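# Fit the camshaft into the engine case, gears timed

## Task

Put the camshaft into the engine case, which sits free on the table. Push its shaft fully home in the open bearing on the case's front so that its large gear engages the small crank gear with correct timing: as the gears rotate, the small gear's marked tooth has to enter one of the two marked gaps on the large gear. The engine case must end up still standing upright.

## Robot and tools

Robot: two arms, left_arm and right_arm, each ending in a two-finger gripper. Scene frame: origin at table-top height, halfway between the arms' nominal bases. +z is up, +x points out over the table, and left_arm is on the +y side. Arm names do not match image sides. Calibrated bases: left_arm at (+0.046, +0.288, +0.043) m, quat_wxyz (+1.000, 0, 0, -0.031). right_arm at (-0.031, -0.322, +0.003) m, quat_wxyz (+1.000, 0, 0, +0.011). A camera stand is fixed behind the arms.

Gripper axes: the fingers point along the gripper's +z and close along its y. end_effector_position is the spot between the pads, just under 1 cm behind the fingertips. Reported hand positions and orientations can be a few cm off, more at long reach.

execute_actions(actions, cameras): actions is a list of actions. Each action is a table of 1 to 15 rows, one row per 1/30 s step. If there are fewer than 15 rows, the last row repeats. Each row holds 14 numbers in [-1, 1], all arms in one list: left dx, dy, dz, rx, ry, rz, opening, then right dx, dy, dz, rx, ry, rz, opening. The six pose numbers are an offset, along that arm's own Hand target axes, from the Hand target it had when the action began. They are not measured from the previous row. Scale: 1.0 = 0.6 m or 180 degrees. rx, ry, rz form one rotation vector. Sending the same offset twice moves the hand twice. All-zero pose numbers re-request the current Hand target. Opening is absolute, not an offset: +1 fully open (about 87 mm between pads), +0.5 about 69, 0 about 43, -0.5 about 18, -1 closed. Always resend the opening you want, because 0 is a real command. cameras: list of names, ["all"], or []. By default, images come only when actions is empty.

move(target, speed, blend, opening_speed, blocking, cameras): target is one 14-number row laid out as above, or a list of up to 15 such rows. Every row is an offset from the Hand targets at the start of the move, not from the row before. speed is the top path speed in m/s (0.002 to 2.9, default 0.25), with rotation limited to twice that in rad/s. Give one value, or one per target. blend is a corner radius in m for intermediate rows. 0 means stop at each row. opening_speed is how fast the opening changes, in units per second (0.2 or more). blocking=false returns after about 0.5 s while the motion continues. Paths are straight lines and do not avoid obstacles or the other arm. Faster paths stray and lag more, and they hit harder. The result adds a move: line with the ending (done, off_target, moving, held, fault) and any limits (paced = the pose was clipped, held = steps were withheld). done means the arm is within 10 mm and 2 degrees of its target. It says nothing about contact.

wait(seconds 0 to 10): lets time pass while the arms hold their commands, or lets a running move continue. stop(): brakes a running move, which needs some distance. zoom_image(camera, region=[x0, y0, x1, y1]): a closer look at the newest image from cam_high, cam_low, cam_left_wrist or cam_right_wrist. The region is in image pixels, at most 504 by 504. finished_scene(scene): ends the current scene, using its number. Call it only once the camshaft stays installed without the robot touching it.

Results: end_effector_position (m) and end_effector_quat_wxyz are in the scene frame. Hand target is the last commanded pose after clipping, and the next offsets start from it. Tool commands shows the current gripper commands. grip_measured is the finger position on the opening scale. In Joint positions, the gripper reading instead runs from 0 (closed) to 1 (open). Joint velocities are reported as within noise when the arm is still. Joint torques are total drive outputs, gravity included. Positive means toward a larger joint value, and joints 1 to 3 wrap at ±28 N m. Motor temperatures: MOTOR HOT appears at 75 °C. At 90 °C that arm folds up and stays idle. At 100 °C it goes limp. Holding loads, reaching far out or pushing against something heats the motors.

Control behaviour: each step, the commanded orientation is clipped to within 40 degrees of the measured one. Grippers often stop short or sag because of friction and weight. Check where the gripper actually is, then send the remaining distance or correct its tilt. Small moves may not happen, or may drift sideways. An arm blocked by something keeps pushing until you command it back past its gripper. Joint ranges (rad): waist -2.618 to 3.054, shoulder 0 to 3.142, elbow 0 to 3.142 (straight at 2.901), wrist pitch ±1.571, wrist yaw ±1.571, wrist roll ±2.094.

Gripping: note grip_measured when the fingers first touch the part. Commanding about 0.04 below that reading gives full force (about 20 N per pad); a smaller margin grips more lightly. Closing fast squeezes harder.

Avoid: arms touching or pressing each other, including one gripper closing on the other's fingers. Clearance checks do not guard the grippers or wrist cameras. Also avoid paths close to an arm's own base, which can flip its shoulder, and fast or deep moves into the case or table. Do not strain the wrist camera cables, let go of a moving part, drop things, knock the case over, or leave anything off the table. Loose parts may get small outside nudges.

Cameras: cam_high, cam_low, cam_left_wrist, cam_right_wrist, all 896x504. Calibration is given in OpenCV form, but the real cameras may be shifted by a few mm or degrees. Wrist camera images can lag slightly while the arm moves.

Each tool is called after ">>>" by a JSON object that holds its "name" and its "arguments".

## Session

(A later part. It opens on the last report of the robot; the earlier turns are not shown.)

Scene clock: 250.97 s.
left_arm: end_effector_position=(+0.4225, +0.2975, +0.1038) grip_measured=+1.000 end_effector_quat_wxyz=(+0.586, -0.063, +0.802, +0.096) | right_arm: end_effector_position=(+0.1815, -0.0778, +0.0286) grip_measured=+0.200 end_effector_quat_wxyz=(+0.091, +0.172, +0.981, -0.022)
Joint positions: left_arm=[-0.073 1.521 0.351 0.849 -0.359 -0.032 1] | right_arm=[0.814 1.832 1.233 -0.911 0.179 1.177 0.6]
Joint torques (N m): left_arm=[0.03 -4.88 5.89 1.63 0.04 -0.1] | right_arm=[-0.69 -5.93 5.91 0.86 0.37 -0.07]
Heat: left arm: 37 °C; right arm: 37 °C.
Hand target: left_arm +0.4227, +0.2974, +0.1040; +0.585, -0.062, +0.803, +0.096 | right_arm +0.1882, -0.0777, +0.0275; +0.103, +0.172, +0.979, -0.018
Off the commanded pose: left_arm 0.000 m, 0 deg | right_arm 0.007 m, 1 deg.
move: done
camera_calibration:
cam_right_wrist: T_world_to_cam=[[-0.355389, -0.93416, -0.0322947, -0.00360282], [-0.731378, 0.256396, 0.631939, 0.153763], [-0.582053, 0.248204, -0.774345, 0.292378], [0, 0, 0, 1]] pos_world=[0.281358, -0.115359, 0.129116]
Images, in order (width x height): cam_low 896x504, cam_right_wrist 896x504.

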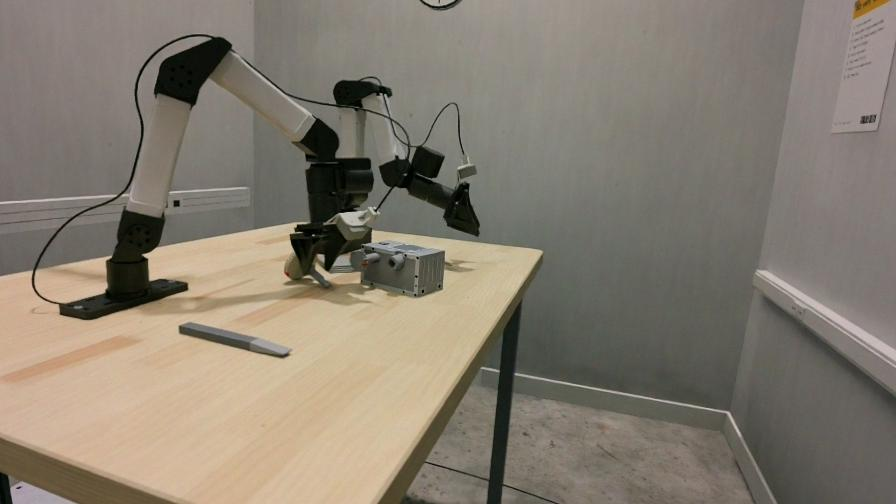

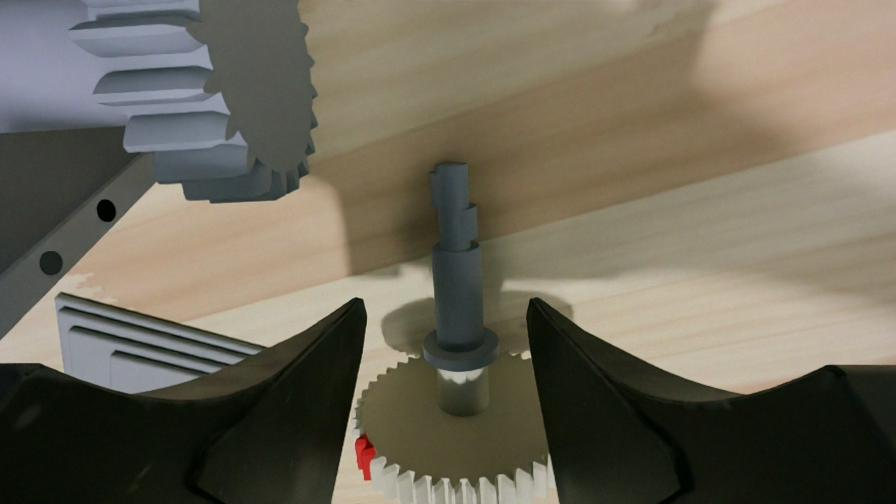

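>>> {"name": "move", "arguments": {"target": [[0,0,0,0,0,0,1,0,-0.005,0.019,0,0,0,0.2],[0,0,0,0,0,0,1,0,-0.005,0.019,0,0,0,-0.75]], "speed": 0.06, "opening_speed": 0.5, "cameras": ["cam_right_wrist","cam_low"]}}

>>> {"name": "zoom_image", "arguments": {"camera": "cam_low", "region": [250, 200, 450, 310]}}

Scene clock: 264.17 s.
left_arm: end_effector_position=(+0.4225, +0.2975, +0.1038) grip_measured=+1.000 end_effector_quat_wxyz=(+0.586, -0.063, +0.802, +0.096) | right_arm: end_effector_position=(+0.1833, -0.0807, +0.0184) grip_measured=-0.543 end_effector_quat_wxyz=(+0.093, +0.172, +0.980, -0.021)
Joint positions: left_arm=[-0.073 1.521 0.351 0.849 -0.359 -0.032 1] | right_arm=[0.804 1.839 1.198 -0.863 0.179 1.167 0.228]
Joint torques (N m): left_arm=[0.1 -4.78 5.75 1.62 0.11 -0.08] | right_arm=[-0.73 -5.75 5.74 0.88 0.36 -0.07]
Heat: left arm: 37 °C; right arm: 38 °C.
Hand target: left_arm +0.4227, +0.2974, +0.1040; +0.585, -0.062, +0.803, +0.096 | right_arm +0.1894, -0.0812, +0.0165; +0.103, +0.172, +0.979, -0.018
Off the commanded pose: left_arm 0.000 m, 0 deg | right_arm 0.006 m, 1 deg.
move: done
camera_calibration:
cam_right_wrist: T_world_to_cam=[[-0.355095, -0.934131, -0.0361449, -0.00590885], [-0.733568, 0.25447, 0.630177, 0.162514], [-0.579471, 0.250287, -0.775609, 0.286018], [0, 0, 0, 1]] pos_world=[0.282856, -0.118461, 0.119212]
Images, in order (width x height): cam_low 896x504, cam_right_wrist 896x504.

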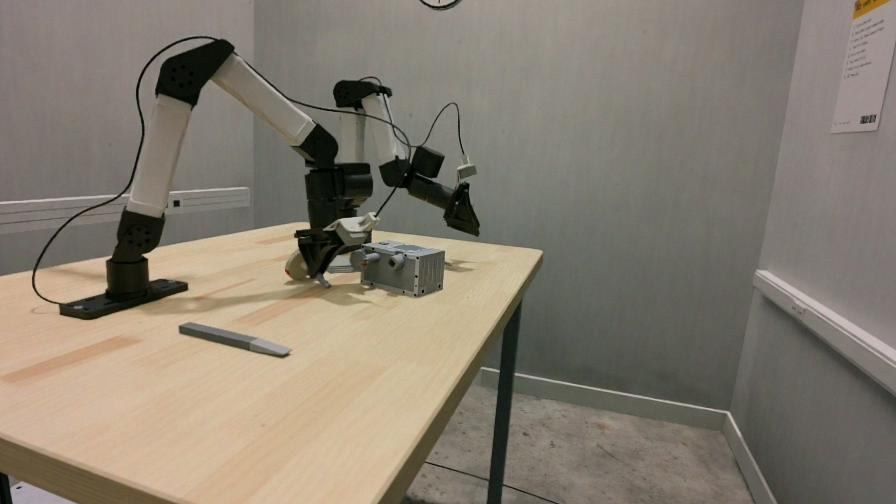

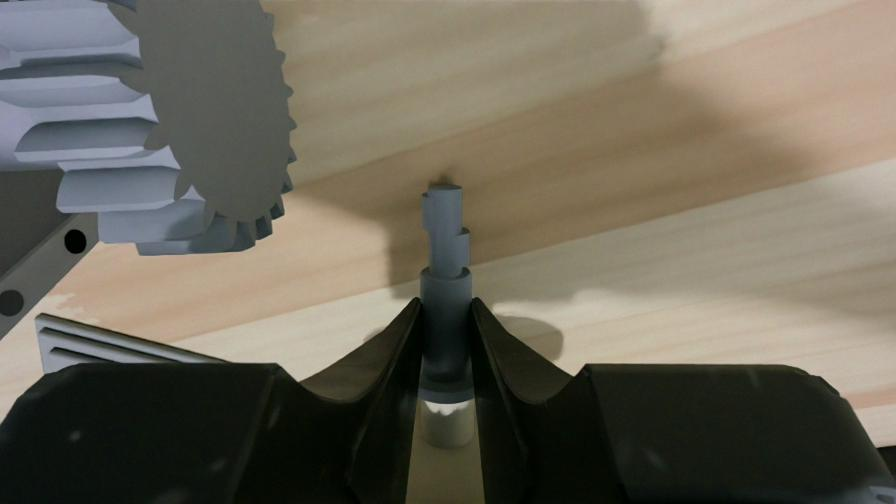

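Scaled by 2.520 from the camera's 896x504 image, which has a finer 1280x720 frame.

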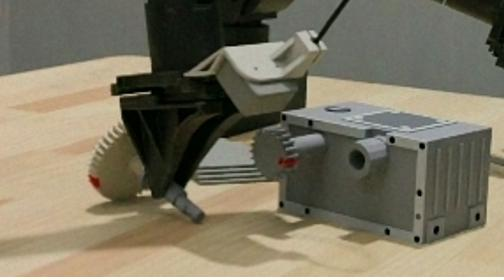

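>>> {"name": "move", "arguments": {"target": [[0,0,0,0,0,0,1,-0.0052,0,-0.0245,0,0,0,-0.7],[0,0,0,0,0,0,1,-0.1133,-0.0963,-0.0015,-0.0347,0,-0.163,-0.7]], "speed": 0.08, "cameras": ["cam_right_wrist","cam_low","cam_high"]}}

>>> {"name": "zoom_image", "arguments": {"camera": "cam_low", "region": [250, 200, 450, 310]}}

Scene clock: 286.43 s.
left_arm: end_effector_position=(+0.4225, +0.2975, +0.1038) grip_measured=+1.000 end_effector_quat_wxyz=(+0.586, -0.063, +0.802, +0.096) | right_arm: end_effector_position=(+0.2248, -0.1627, +0.0222) grip_measured=-0.543 end_effector_quat_wxyz=(+0.082, -0.086, +0.993, -0.009)
Joint positions: left_arm=[-0.073 1.521 0.351 0.849 -0.359 -0.032 1] | right_arm=[0.538 1.775 1.129 -0.787 0.09 0.38 0.228]
Joint velocities: left_arm=[-0.002 -0.007 -0.012 -0.066 -0.037 -0.154 0] | right_arm=[within noise]
Joint torques (N m): left_arm=[0.09 -4.92 6.02 1.65 0.04 -0.07] | right_arm=[-0.69 -8.36 6.17 1.1 -0.01 -0.09]
Heat: left arm: 37 °C; right arm: 38 °C.
Hand target: left_arm +0.4227, +0.2974, +0.1040; +0.585, -0.062, +0.803, +0.096 | right_arm +0.2320, -0.1582, +0.0315; +0.104, -0.087, +0.991, +0.009
Off the commanded pose: left_arm 0.000 m, 0 deg | right_arm 0.013 m, 3 deg.
move: off_target (right_arm)
camera_calibration:
cam_right_wrist: T_world_to_cam=[[0.153915, -0.988008, -0.0122826, -0.191381], [-0.74767, -0.124583, 0.652279, 0.152472], [-0.645987, -0.091212, -0.757879, 0.29247], [0, 0, 0, 1]] pos_world=[0.332387, -0.143414, 0.119852]
Images, in order (width x height): cam_high 896x504, cam_low 896x504, cam_right_wrist 896x504.

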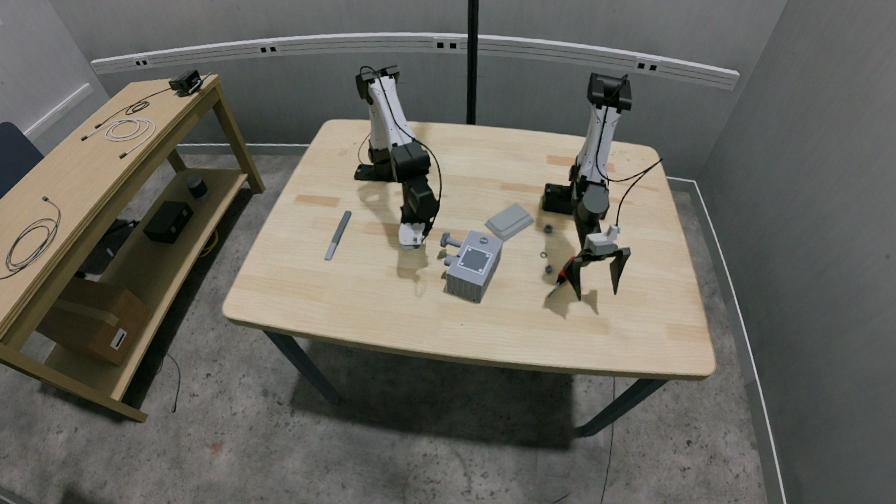

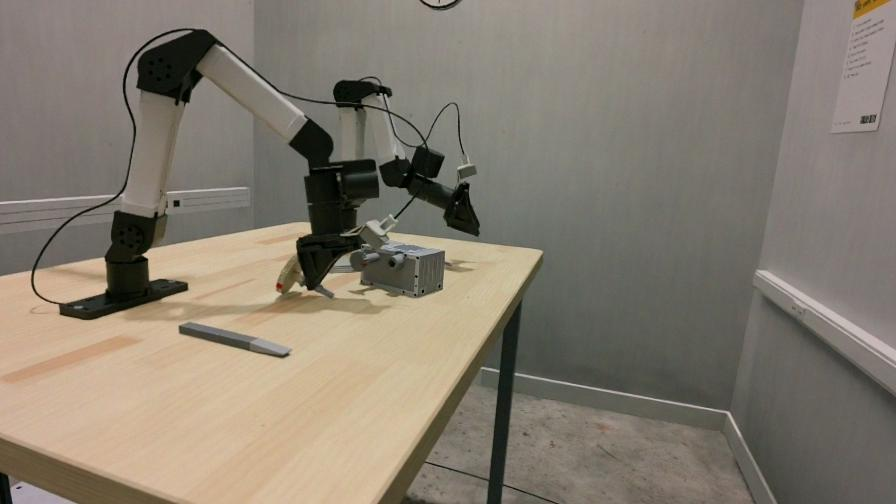

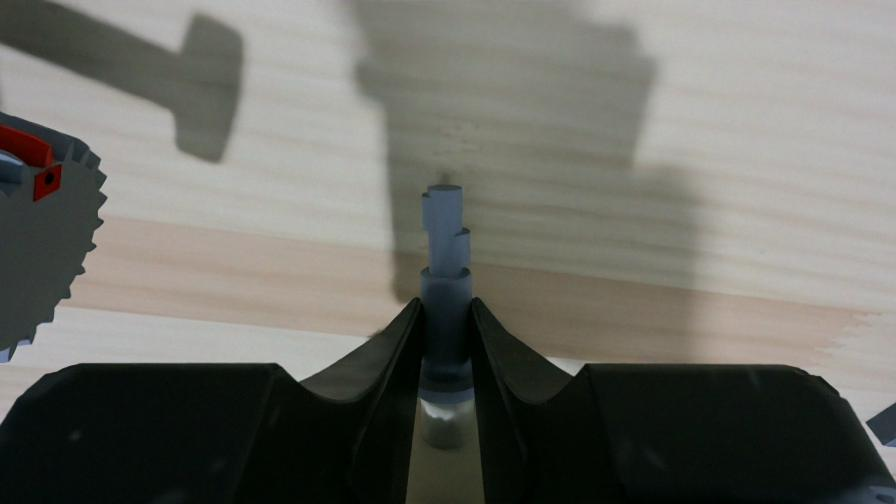

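Scaled by 2.520 from the camera's 896x504 image, which has a finer 1280x720 frame.

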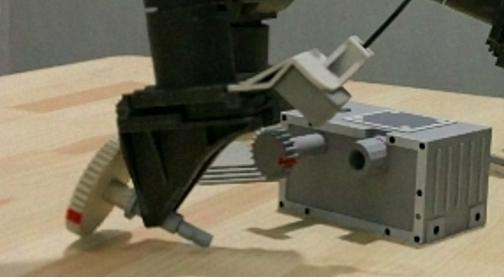

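>>> {"name": "move", "arguments": {"target": [[0,0,0,0,0,0,1,0.001,0,0.010,0,0,0,-0.7],[0,0,0,0,0,0,1,0.001,0,0.010,0,0,0,0.2],[0,0,0,0,0,0,1,0.001,0,-0.13,0,0,0,0.2]], "speed": [0.03,0.1,0.1], "opening_speed": 0.5, "cameras": ["cam_right_wrist","cam_low","cam_high"]}}

>>> {"name": "zoom_image", "arguments": {"camera": "cam_low", "region": [250, 200, 450, 310]}}

Scene clock: 299.87 s.
left_arm: end_effector_position=(+0.4225, +0.2975, +0.1038) grip_measured=+1.000 end_effector_quat_wxyz=(+0.586, -0.063, +0.802, +0.096) | right_arm: end_effector_position=(+0.2125, -0.1674, +0.0944) grip_measured=+0.200 end_effector_quat_wxyz=(+0.089, -0.089, +0.992, -0.004)
Joint positions: left_arm=[-0.073 1.521 0.351 0.849 -0.359 -0.032 1] | right_arm=[0.546 1.638 1.269 -1.047 0.088 0.381 0.6]
Joint torques (N m): left_arm=[0.24 -4.89 5.9 1.67 0.04 -0.1] | right_arm=[0.35 -6.58 9.63 0.72 0.05 0.12]
Heat: left arm: 37 °C; right arm: 38 °C.
Hand target: left_arm +0.4227, +0.2974, +0.1040; +0.585, -0.062, +0.803, +0.096 | right_arm +0.2155, -0.1611, +0.1077; +0.104, -0.087, +0.991, +0.009
Off the commanded pose: left_arm 0.000 m, 0 deg | right_arm 0.015 m, 2 deg.
move: off_target (right_arm); target 2's new opening was sent with right_arm's hand 0.010 m and 3 deg from that target
camera_calibration:
cam_right_wrist: T_world_to_cam=[[0.160467, -0.986806, -0.0215631, -0.19351], [-0.755846, -0.136901, 0.640277, 0.096424], [-0.634781, -0.0864449, -0.767841, 0.338148], [0, 0, 0, 1]] pos_world=[0.318583, -0.148526, 0.193733]
Images, in order (width x height): cam_high 896x504, cam_low 896x504, cam_right_wrist 896x504.

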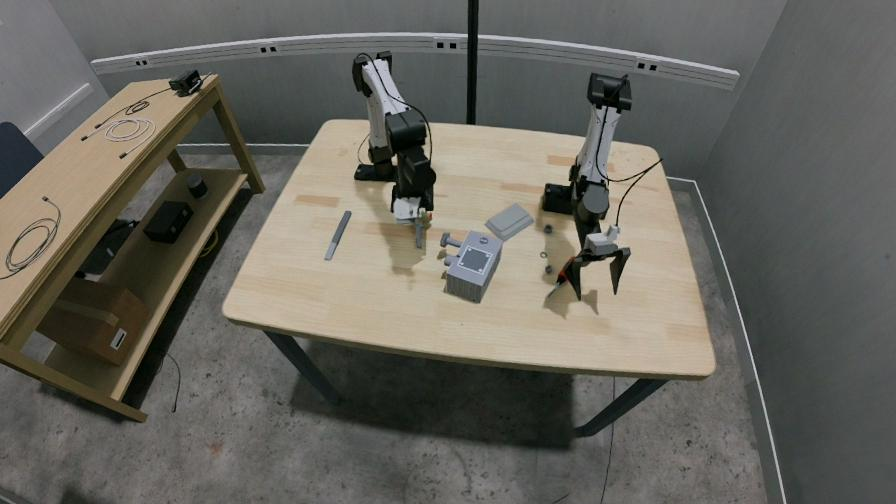

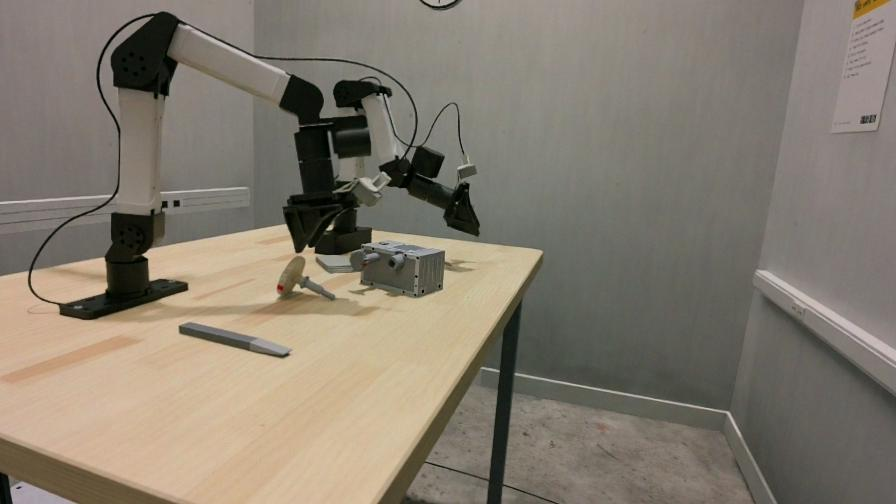

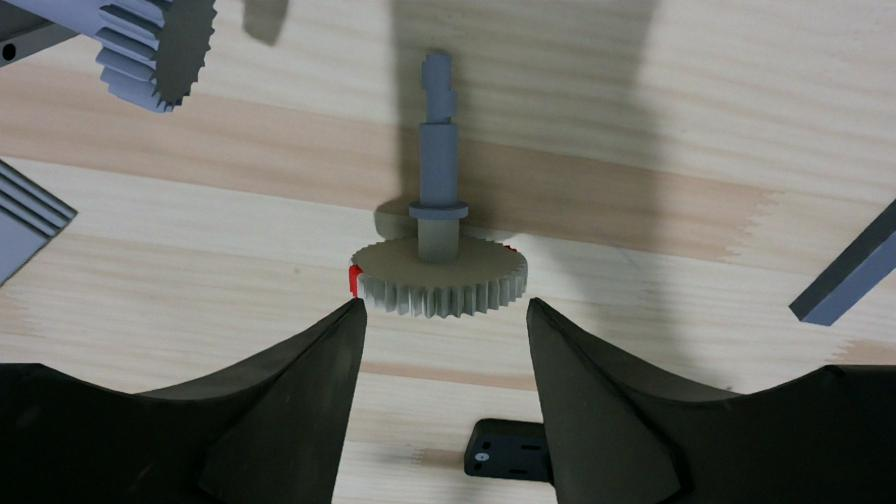

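Scaled by 2.520 from the camera's 896x504 image, which has a finer 1280x720 frame.

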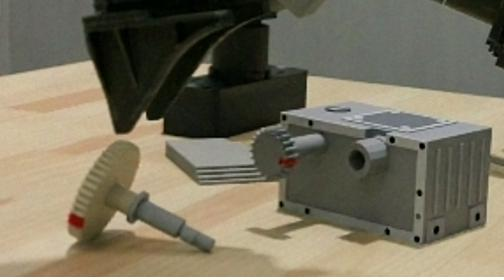

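>>> {"name": "move", "arguments": {"target": [0,0,0,0,0,0,1,0.0207,0.059,0.0092,0.0678,-0.3341,-0.1072,1], "speed": 0.2, "cameras": ["cam_right_wrist","cam_low"]}}

Scene clock: 342.83 s.
left_arm: end_effector_position=(+0.4225, +0.2975, +0.1038) grip_measured=+1.000 end_effector_quat_wxyz=(+0.586, -0.063, +0.802, +0.096) | right_arm: end_effector_position=(+0.1973, -0.1295, +0.0969) grip_measured=+1.000 end_effector_quat_wxyz=(+0.583, -0.223, +0.778, -0.067)
Joint positions: left_arm=[-0.073 1.521 0.351 0.849 -0.359 -0.032 1] | right_arm=[1.172 1.184 0.388 0.23 0.951 0.082 1]
Joint torques (N m): left_arm=[0.27 -4.85 6.05 1.66 0.07 -0.07] | right_arm=[0.17 -1.63 6.34 2.36 0.45 -0.05]
Heat: left arm: 37 °C; right arm: 40 °C.
Hand target: left_arm +0.4227, +0.2974, +0.1040; +0.585, -0.062, +0.803, +0.096 | right_arm +0.1984, -0.1282, +0.0996; +0.591, -0.217, +0.774, -0.066
Off the commanded pose: left_arm 0.000 m, 0 deg | right_arm 0.003 m, 1 deg.
move: done
camera_calibration:
cam_right_wrist: T_world_to_cam=[[0.302171, -0.893648, 0.331792, -0.203775], [-0.85509, -0.407944, -0.320004, 0.166133], [0.421324, -0.187016, -0.887418, 0.123931], [0, 0, 0, 1]] pos_world=[0.151418, -0.091153, 0.230753]
Images, in order (width x height): cam_low 896x504, cam_right_wrist 896x504.

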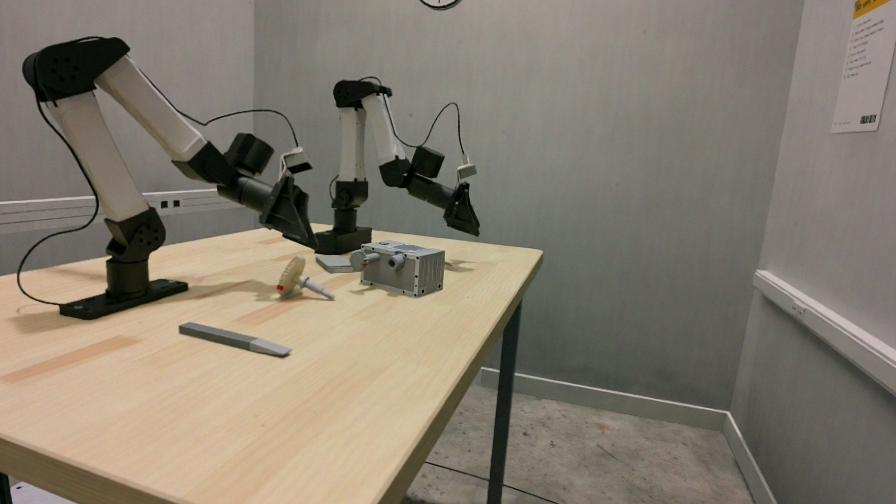

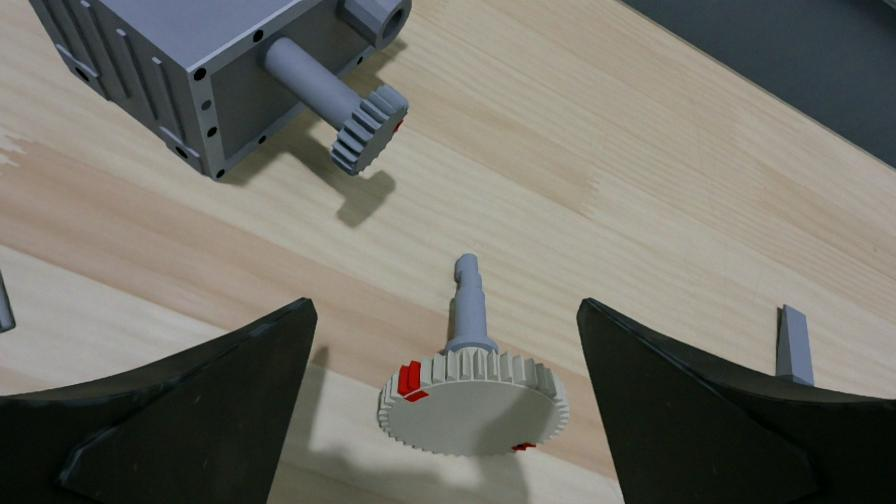

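>>> {"name": "move", "arguments": {"target": [[0,0,0,0,0,0,1,0.0,-0.015,0,0,0,0,1],[0,0,0,0,0,0,1,0.085,-0.015,-0.003,0,0,0,1]], "speed": 0.1, "cameras": ["cam_right_wrist"]}}

Scene clock: 362.37 s.
left_arm: end_effector_position=(+0.4225, +0.2975, +0.1038) grip_measured=+1.000 end_effector_quat_wxyz=(+0.586, -0.063, +0.802, +0.096) | right_arm: end_effector_position=(+0.1884, -0.1602, +0.0562) grip_measured=+1.000 end_effector_quat_wxyz=(+0.584, -0.225, +0.777, -0.074)
Joint positions: left_arm=[-0.073 1.521 0.351 0.849 -0.359 -0.032 1] | right_arm=[1.161 1.197 0.183 0.456 0.951 0.062 1]
Joint torques (N m): left_arm=[0.13 -4.75 6 1.65 0.09 -0.11] | right_arm=[0.28 -1.18 5.52 2.35 0.36 0.08]
Heat: left arm: 37 °C; right arm: 40 °C.
Hand target: left_arm +0.4227, +0.2974, +0.1040; +0.585, -0.062, +0.803, +0.096 | right_arm +0.1885, -0.1576, +0.0581; +0.591, -0.217, +0.774, -0.066
Off the commanded pose: left_arm 0.000 m, 0 deg | right_arm 0.003 m, 2 deg.
move: done
camera_calibration:
cam_right_wrist: T_world_to_cam=[[0.295825, -0.891069, 0.344214, -0.214162], [-0.855158, -0.407611, -0.320245, 0.132908], [0.425666, -0.199621, -0.882587, 0.0826893], [0, 0, 0, 1]] pos_world=[0.141814, -0.120151, 0.189261]
Images, in order (width x height): cam_right_wrist 896x504.

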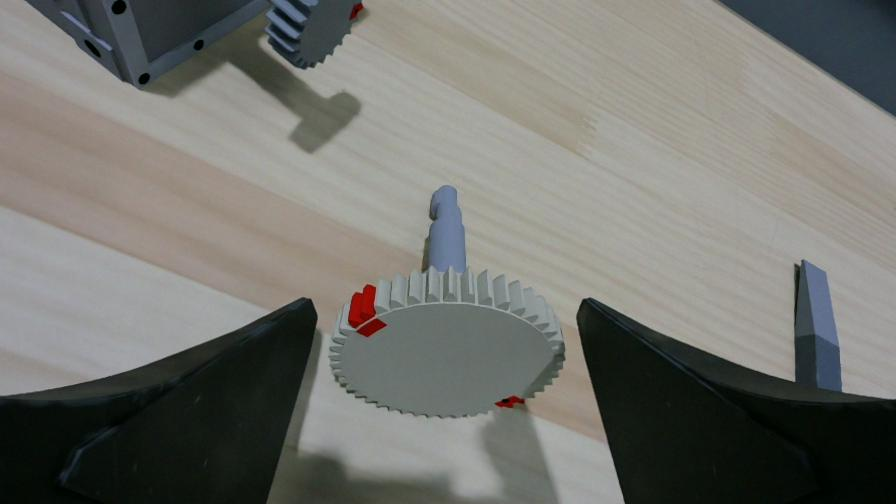

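>>> {"name": "move", "arguments": {"target": [[0,0,0,0,0,0,1,0.048,-0.001,0.003,0,0,0,1]], "speed": 0.08, "cameras": ["cam_right_wrist","cam_low"]}}

>>> {"name": "zoom_image", "arguments": {"camera": "cam_low", "region": [230, 200, 430, 320]}}

Scene clock: 376.10 s.
left_arm: end_effector_position=(+0.4225, +0.2975, +0.1038) grip_measured=+1.000 end_effector_quat_wxyz=(+0.586, -0.063, +0.802, +0.096) | right_arm: end_effector_position=(+0.1836, -0.1719, +0.0299) grip_measured=+1.000 end_effector_quat_wxyz=(+0.584, -0.224, +0.777, -0.073)
Joint positions: left_arm=[-0.073 1.521 0.351 0.849 -0.359 -0.032 1] | right_arm=[1.161 1.329 0.08 0.693 0.951 0.062 1]
Joint torques (N m): left_arm=[0.17 -4.72 6.12 1.65 0.09 -0.11] | right_arm=[-0.1 -1.31 4.63 2.34 0.32 0.03]
Heat: left arm: 38 °C; right arm: 41 °C.
Hand target: left_arm +0.4227, +0.2974, +0.1040; +0.585, -0.062, +0.803, +0.096 | right_arm +0.1844, -0.1698, +0.0323; +0.591, -0.217, +0.774, -0.066
Off the commanded pose: left_arm 0.000 m, 0 deg | right_arm 0.003 m, 1 deg.
move: done
camera_calibration:
cam_right_wrist: T_world_to_cam=[[0.295517, -0.891832, 0.342499, -0.21407], [-0.855006, -0.406835, -0.321636, 0.115838], [0.426186, -0.19779, -0.882748, 0.0593397], [0, 0, 0, 1]] pos_world=[0.137014, -0.132051, 0.162959]
Images, in order (width x height): cam_low 896x504, cam_right_wrist 896x504.

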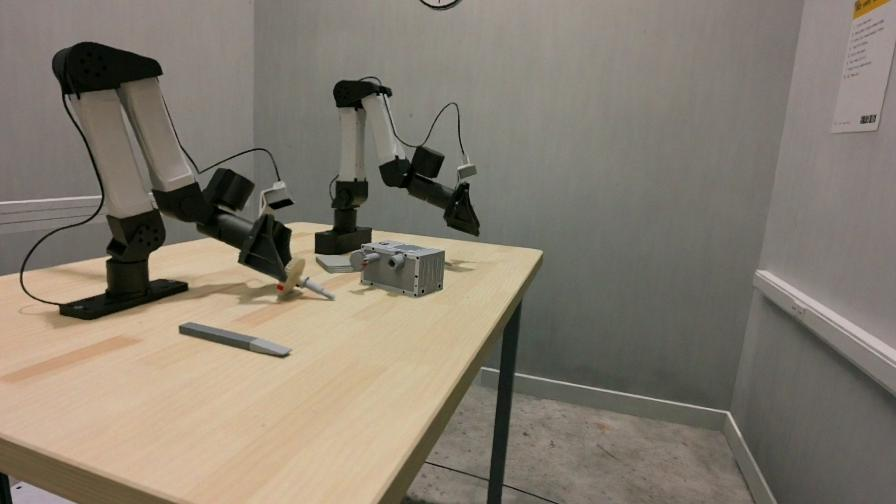

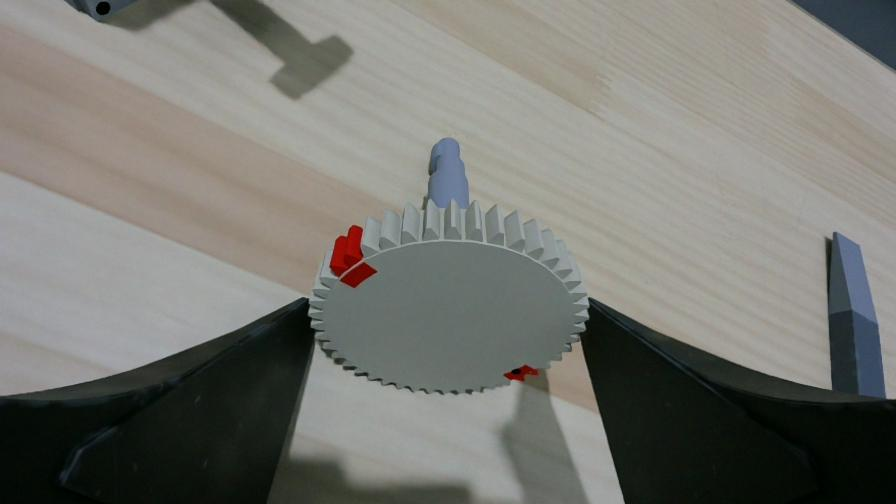

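Scaled by 2.520 from the camera's 896x504 image, which has a finer 1280x720 frame.

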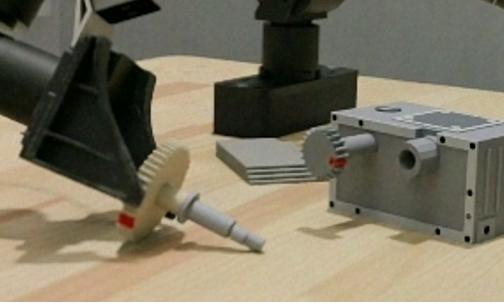

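>>> {"name": "move", "arguments": {"target": [[0,0,0,0,0,0,1,-0.012,-0.001,0.0,0,0,0,1]], "speed": 0.08, "cameras": ["cam_right_wrist"]}}

>>> {"name": "zoom_image", "arguments": {"camera": "cam_right_wrist", "region": [290, 180, 610, 420]}}

Scene clock: 399.73 s.
left_arm: end_effector_position=(+0.4225, +0.2975, +0.1038) grip_measured=+1.000 end_effector_quat_wxyz=(+0.586, -0.063, +0.802, +0.096) | right_arm: end_effector_position=(+0.1836, -0.1718, +0.0329) grip_measured=+1.000 end_effector_quat_wxyz=(+0.586, -0.221, +0.776, -0.071)
Joint positions: left_arm=[-0.073 1.521 0.351 0.849 -0.359 -0.032 1] | right_arm=[1.161 1.303 0.08 0.676 0.951 0.062 1]
Joint torques (N m): left_arm=[0.1 -4.85 6.01 1.62 0.08 -0.14] | right_arm=[-0.38 -2.47 6.78 1.92 0.29 -0.03]
Motor temperatures (°C): left_arm=[22 32 33 38 22 22 22] | right_arm=[23 30 37 40 23 24 23]
Heat: left arm: 38 °C; right arm: 40 °C.
Hand target: left_arm +0.4227, +0.2974, +0.1040; +0.585, -0.062, +0.803, +0.096 | right_arm +0.1861, -0.1673, +0.0390; +0.592, -0.217, +0.774, -0.066
Off the commanded pose: left_arm 0.000 m, 0 deg | right_arm 0.008 m, 1 deg.
move: done
camera_calibration:
cam_right_wrist: T_world_to_cam=[[0.294395, -0.894706, 0.335906, -0.215162], [-0.853872, -0.40411, -0.32802, 0.117291], [0.429225, -0.190254, -0.882933, 0.0628575], [0, 0, 0, 1]] pos_world=[0.136514, -0.13315, 0.166247]
Images, in order (width x height): cam_right_wrist 896x504.

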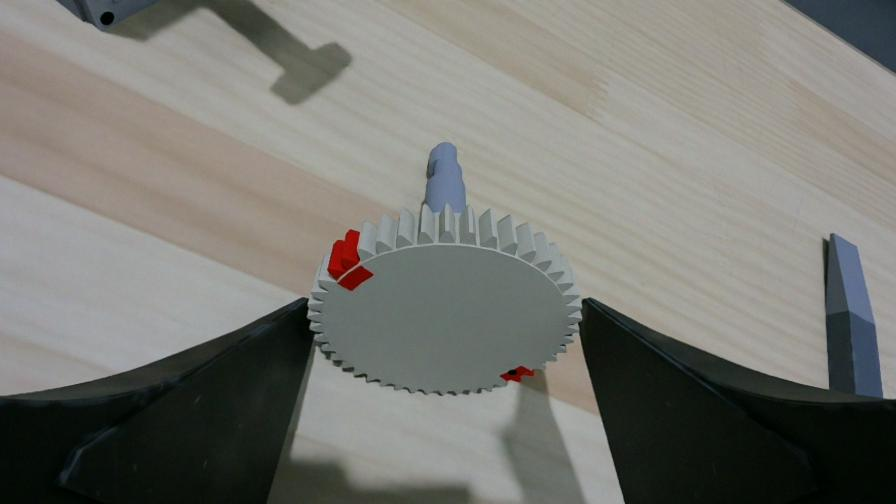

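Scaled by 1.575 from the camera's 896x504 image, which has a finer 1280x720 frame.

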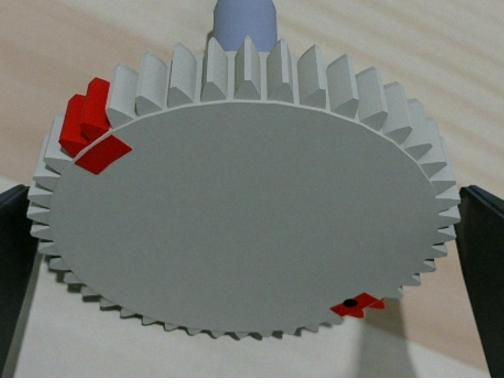

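>>> {"name": "move", "arguments": {"target": [[0,0,0,0,0,0,1,-0.02,0.001,-0.010,-0.0104,0.0258,0,1]], "speed": 0.08, "cameras": ["cam_right_wrist","cam_low"]}}

>>> {"name": "zoom_image", "arguments": {"camera": "cam_right_wrist", "region": [290, 180, 610, 420]}}

>>> {"name": "zoom_image", "arguments": {"camera": "cam_low", "region": [230, 220, 370, 320]}}

Scene clock: 432.47 s.
left_arm: end_effector_position=(+0.4225, +0.2975, +0.1038) grip_measured=+1.000 end_effector_quat_wxyz=(+0.586, -0.063, +0.802, +0.096) | right_arm: end_effector_position=(+0.1786, -0.1721, +0.0411) grip_measured=+1.000 end_effector_quat_wxyz=(+0.548, -0.238, +0.798, -0.079)
Joint positions: left_arm=[-0.073 1.521 0.351 0.849 -0.359 -0.032 1] | right_arm=[1.153 1.145 0.184 0.281 0.909 0.135 1]
Joint torques (N m): left_arm=[0.18 -4.88 5.83 1.62 0.09 -0.08] | right_arm=[-0.75 -2.17 9.26 1.81 0.23 0.15]
Heat: left arm: 38 °C; right arm: 39 °C.
Hand target: left_arm +0.4227, +0.2974, +0.1040; +0.585, -0.062, +0.803, +0.096 | right_arm +0.1828, -0.1627, +0.0512; +0.556, -0.224, +0.798, -0.062
Off the commanded pose: left_arm 0.000 m, 0 deg | right_arm 0.014 m, 3 deg.
move: off_target (right_arm)
camera_calibration:
cam_right_wrist: T_world_to_cam=[[0.32417, -0.878616, 0.350638, -0.219821], [-0.877019, -0.418068, -0.236764, 0.113485], [0.354615, -0.230765, -0.906088, 0.0794692], [0, 0, 0, 1]] pos_world=[0.142607, -0.127355, 0.175953]
Images, in order (width x height): cam_low 896x504, cam_right_wrist 896x504.

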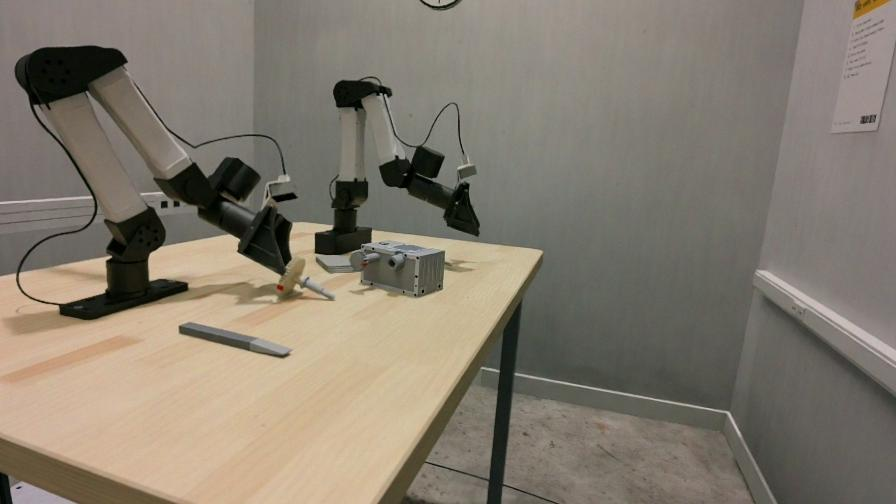

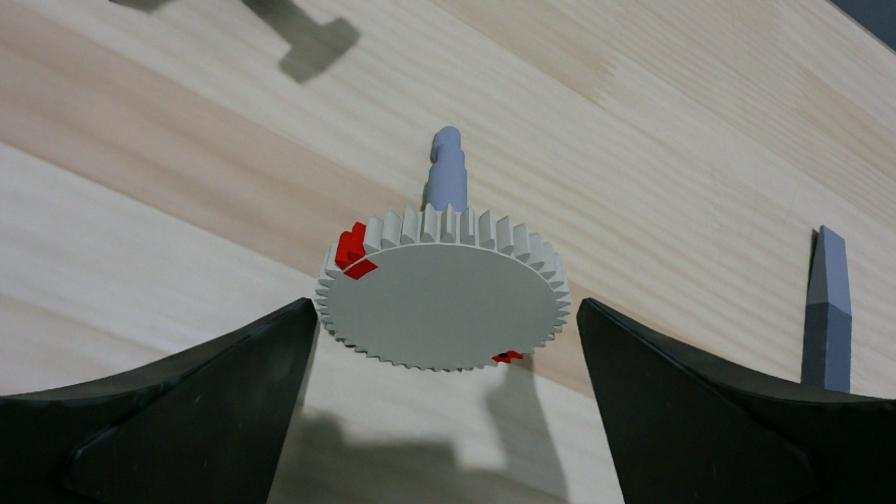

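Scaled by 1.575 from the camera's 896x504 image, which has a finer 1280x720 frame.

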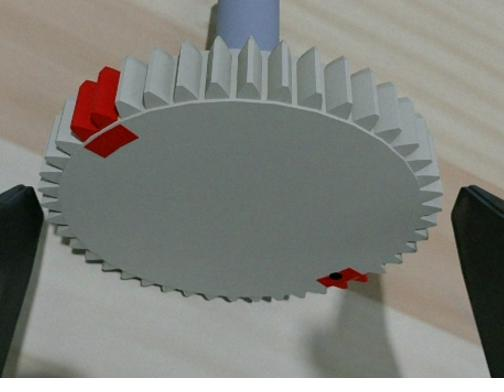

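Scaled by 3.600 from the camera's 896x504 image, which has a finer 1280x720 frame.

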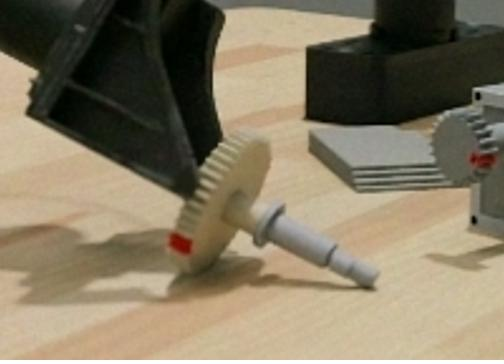

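>>> {"name": "move", "arguments": {"target": [[0,0,0,0,0,0,1,-0.018,0.001,0.0,0,0,0,1]], "speed": 0.08, "cameras": ["cam_right_wrist"]}}

>>> {"name": "zoom_image", "arguments": {"camera": "cam_right_wrist", "region": [290, 180, 610, 420]}}

Scene clock: 446.83 s.
left_arm: end_effector_position=(+0.4225, +0.2975, +0.1038) grip_measured=+1.000 end_effector_quat_wxyz=(+0.586, -0.063, +0.802, +0.096) | right_arm: end_effector_position=(+0.1816, -0.1662, +0.0503) grip_measured=+1.000 end_effector_quat_wxyz=(+0.549, -0.236, +0.798, -0.077)
Joint positions: left_arm=[-0.073 1.521 0.351 0.849 -0.359 -0.032 1] | right_arm=[1.149 1.136 0.226 0.236 0.906 0.135 1]
Joint torques (N m): left_arm=[0.17 -4.81 5.97 1.66 0.03 -0.1] | right_arm=[-0.76 -2.11 9.39 1.81 0.23 0.12]
Heat: left arm: 38 °C; right arm: 40 °C.
Hand target: left_arm +0.4227, +0.2974, +0.1040; +0.585, -0.062, +0.803, +0.096 | right_arm +0.1857, -0.1576, +0.0603; +0.556, -0.224, +0.798, -0.062
Off the commanded pose: left_arm 0.000 m, 0 deg | right_arm 0.014 m, 2 deg.
move: off_target (right_arm)
camera_calibration:
cam_right_wrist: T_world_to_cam=[[0.32285, -0.880927, 0.346029, -0.218697], [-0.877569, -0.415554, -0.239139, 0.121471], [0.354458, -0.226458, -0.907236, 0.0888671], [0, 0, 0, 1]] pos_world=[0.145706, -0.122054, 0.185347]
Images, in order (width x height): cam_right_wrist 896x504.

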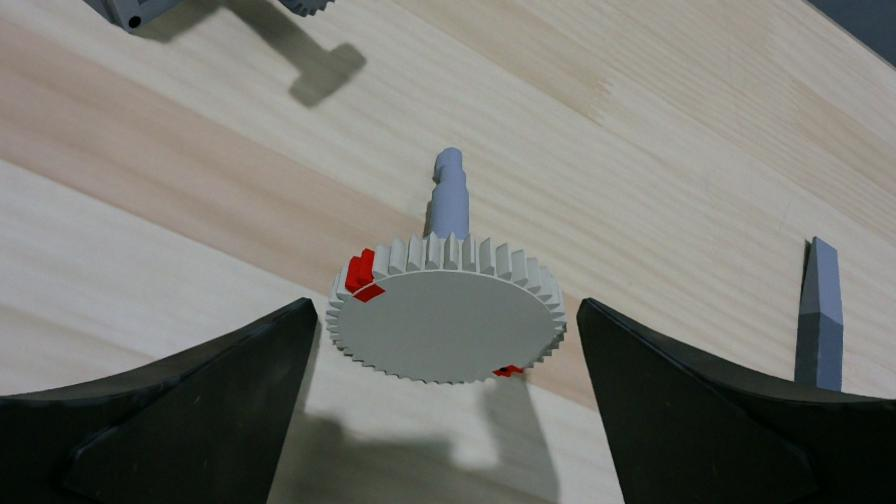

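Scaled by 1.575 from the camera's 896x504 image, which has a finer 1280x720 frame.

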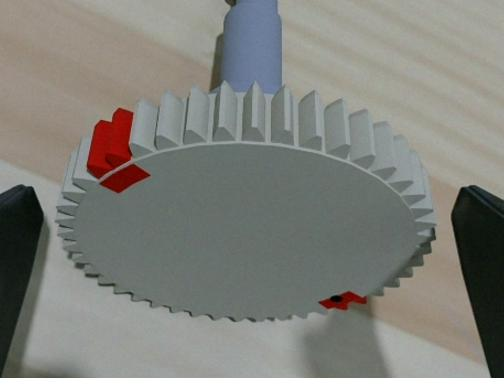

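>>> {"name": "move", "arguments": {"target": [0,0,0,0,0,0,1,0,0,0,0,0,0,0.42], "opening_speed": 0.4, "cameras": ["cam_right_wrist"]}}

Scene clock: 458.40 s.
left_arm: end_effector_position=(+0.4225, +0.2975, +0.1038) grip_measured=+1.000 end_effector_quat_wxyz=(+0.586, -0.063, +0.802, +0.096) | right_arm: end_effector_position=(+0.1815, -0.1663, +0.0501) grip_measured=+0.718 end_effector_quat_wxyz=(+0.549, -0.236, +0.798, -0.077)
Joint positions: left_arm=[-0.073 1.521 0.351 0.849 -0.359 -0.032 1] | right_arm=[1.149 1.136 0.226 0.234 0.906 0.135 0.859]
Joint torques (N m): left_arm=[0.1 -4.83 6.09 1.6 0.03 -0.08] | right_arm=[-0.76 -2.15 9.4 1.82 0.23 0.12]
Heat: left arm: 38 °C; right arm: 40 °C.
Hand target: left_arm +0.4227, +0.2974, +0.1040; +0.585, -0.062, +0.803, +0.096 | right_arm +0.1857, -0.1576, +0.0603; +0.556, -0.224, +0.798, -0.062
Off the commanded pose: left_arm 0.000 m, 0 deg | right_arm 0.014 m, 2 deg.
move: off_target (right_arm)
camera_calibration:
cam_right_wrist: T_world_to_cam=[[0.323349, -0.880508, 0.346627, -0.218761], [-0.877594, -0.416046, -0.23819, 0.121191], [0.353942, -0.22718, -0.907257, 0.0886778], [0, 0, 0, 1]] pos_world=[0.145706, -0.122054, 0.185149]
Images, in order (width x height): cam_right_wrist 896x504.

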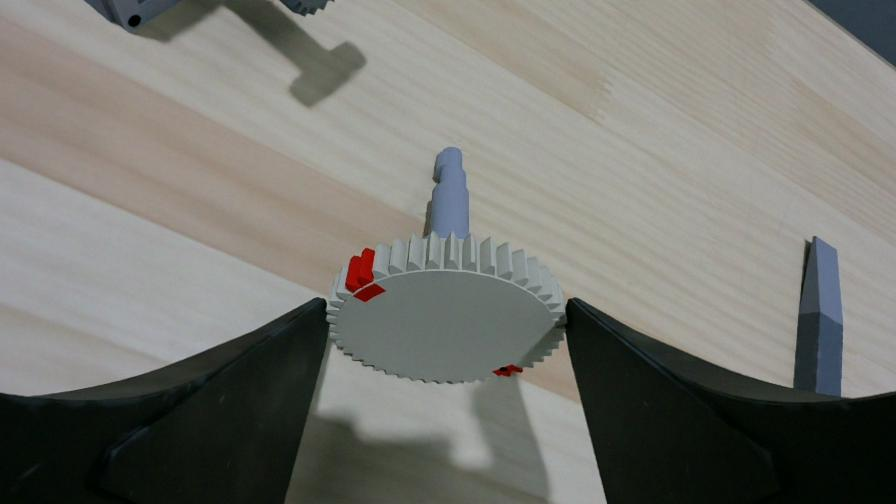

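>>> {"name": "move", "arguments": {"target": [[0,0,0,0,0,0,1,-0.1075,-0.0612,-0.0523,0,0,0,0.6],[0,0,0,0,0,0,1,-0.1042,-0.1433,0.129,-0.2043,-0.3261,-0.2334,0.6]], "speed": 0.12, "cameras": ["all"]}}

Scene clock: 507.23 s.
left_arm: end_effector_position=(+0.4225, +0.2975, +0.1038) grip_measured=+1.000 end_effector_quat_wxyz=(+0.586, -0.063, +0.802, +0.096) | right_arm: end_effector_position=(+0.2920, -0.1942, +0.0990) grip_measured=+0.718 end_effector_quat_wxyz=(+0.692, -0.626, +0.332, +0.139)
Joint positions: left_arm=[-0.073 1.521 0.351 0.849 -0.359 -0.032 1] | right_arm=[-0.148 1.863 0.349 1.491 -1.408 -0.908 0.859]
Joint torques (N m): left_arm=[0.16 -4.98 6.01 1.68 0.09 -0.05] | right_arm=[-0.68 -4.25 5.68 2.42 -0.08 -0.09]
Heat: left arm: 38 °C; right arm: 42 °C.
Hand target: left_arm +0.4227, +0.2974, +0.1040; +0.585, -0.062, +0.803, +0.096 | right_arm +0.2989, -0.1962, +0.1149; +0.712, -0.632, +0.288, +0.106
Off the commanded pose: left_arm 0.000 m, 0 deg | right_arm 0.017 m, 7 deg.
joint sent to its limit (right arm) — joint 4 (wrist pitch), upper limit. The joint targets still meet the commanded pose.
move: off_target (right_arm)
camera_calibration:
cam_left_wrist: T_world_to_cam=[[0.214995, -0.97399, -0.0715536, 0.200894], [-0.903586, -0.170584, -0.392981, 0.49601], [0.370554, 0.149144, -0.916758, 0.0335441], [0, 0, 0, 1]] pos_world=[0.392566, 0.275277, 0.240049]
cam_right_wrist: T_world_to_cam=[[0.636296, -0.143496, 0.757981, -0.285043], [0.268204, -0.880107, -0.391763, -0.191339], [0.723321, 0.452571, -0.521522, 0.0736046], [0, 0, 0, 1]] pos_world=[0.17945, -0.242613, 0.179484]

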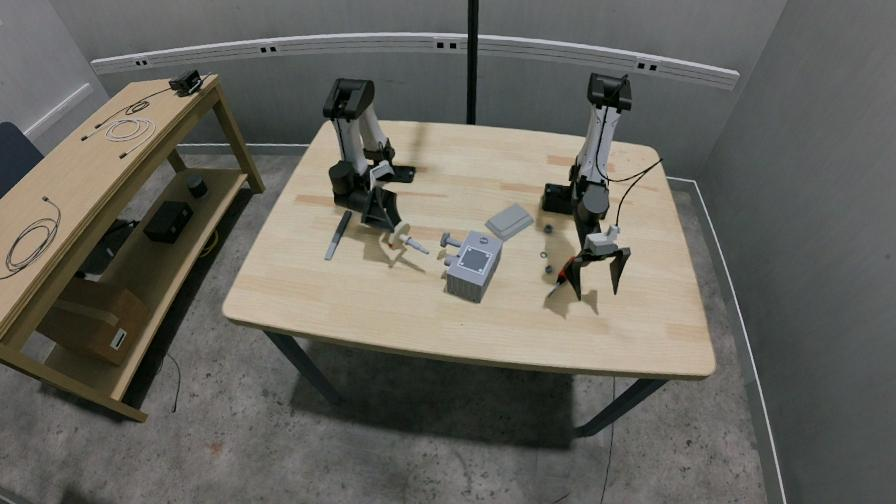

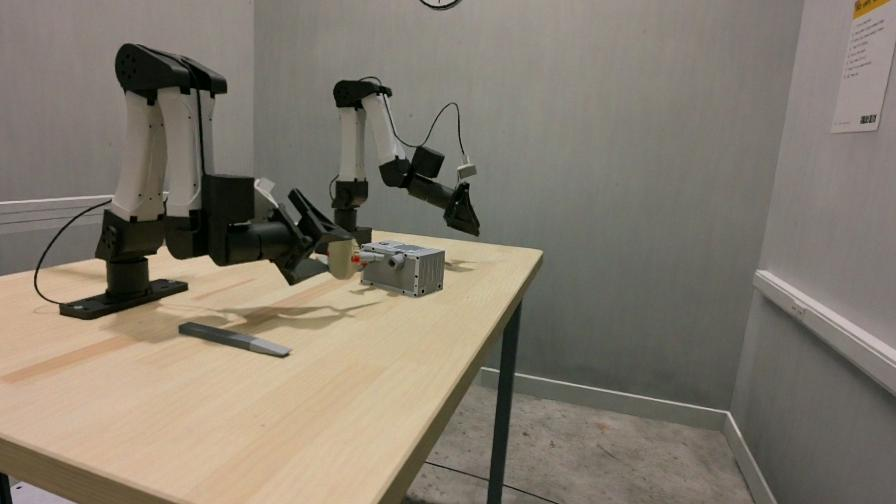

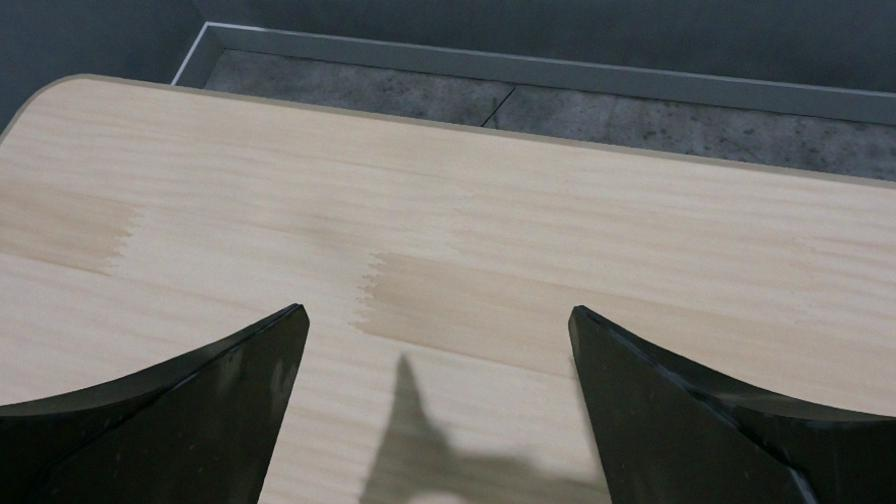

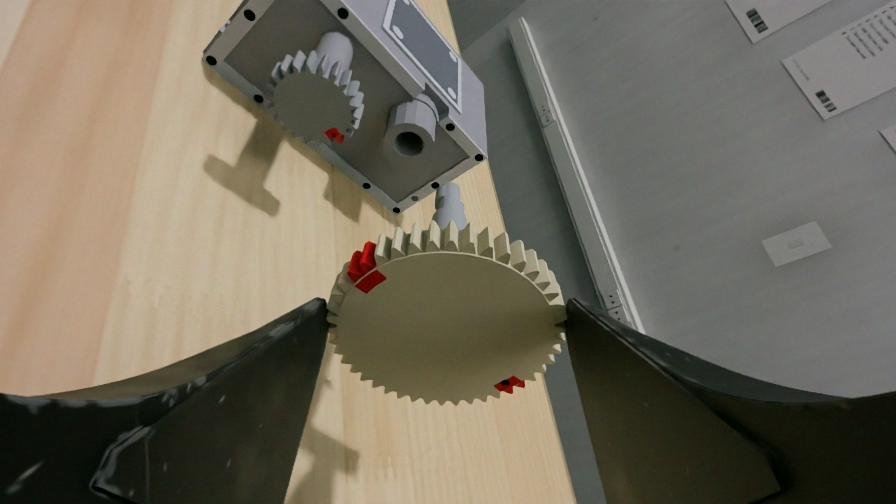

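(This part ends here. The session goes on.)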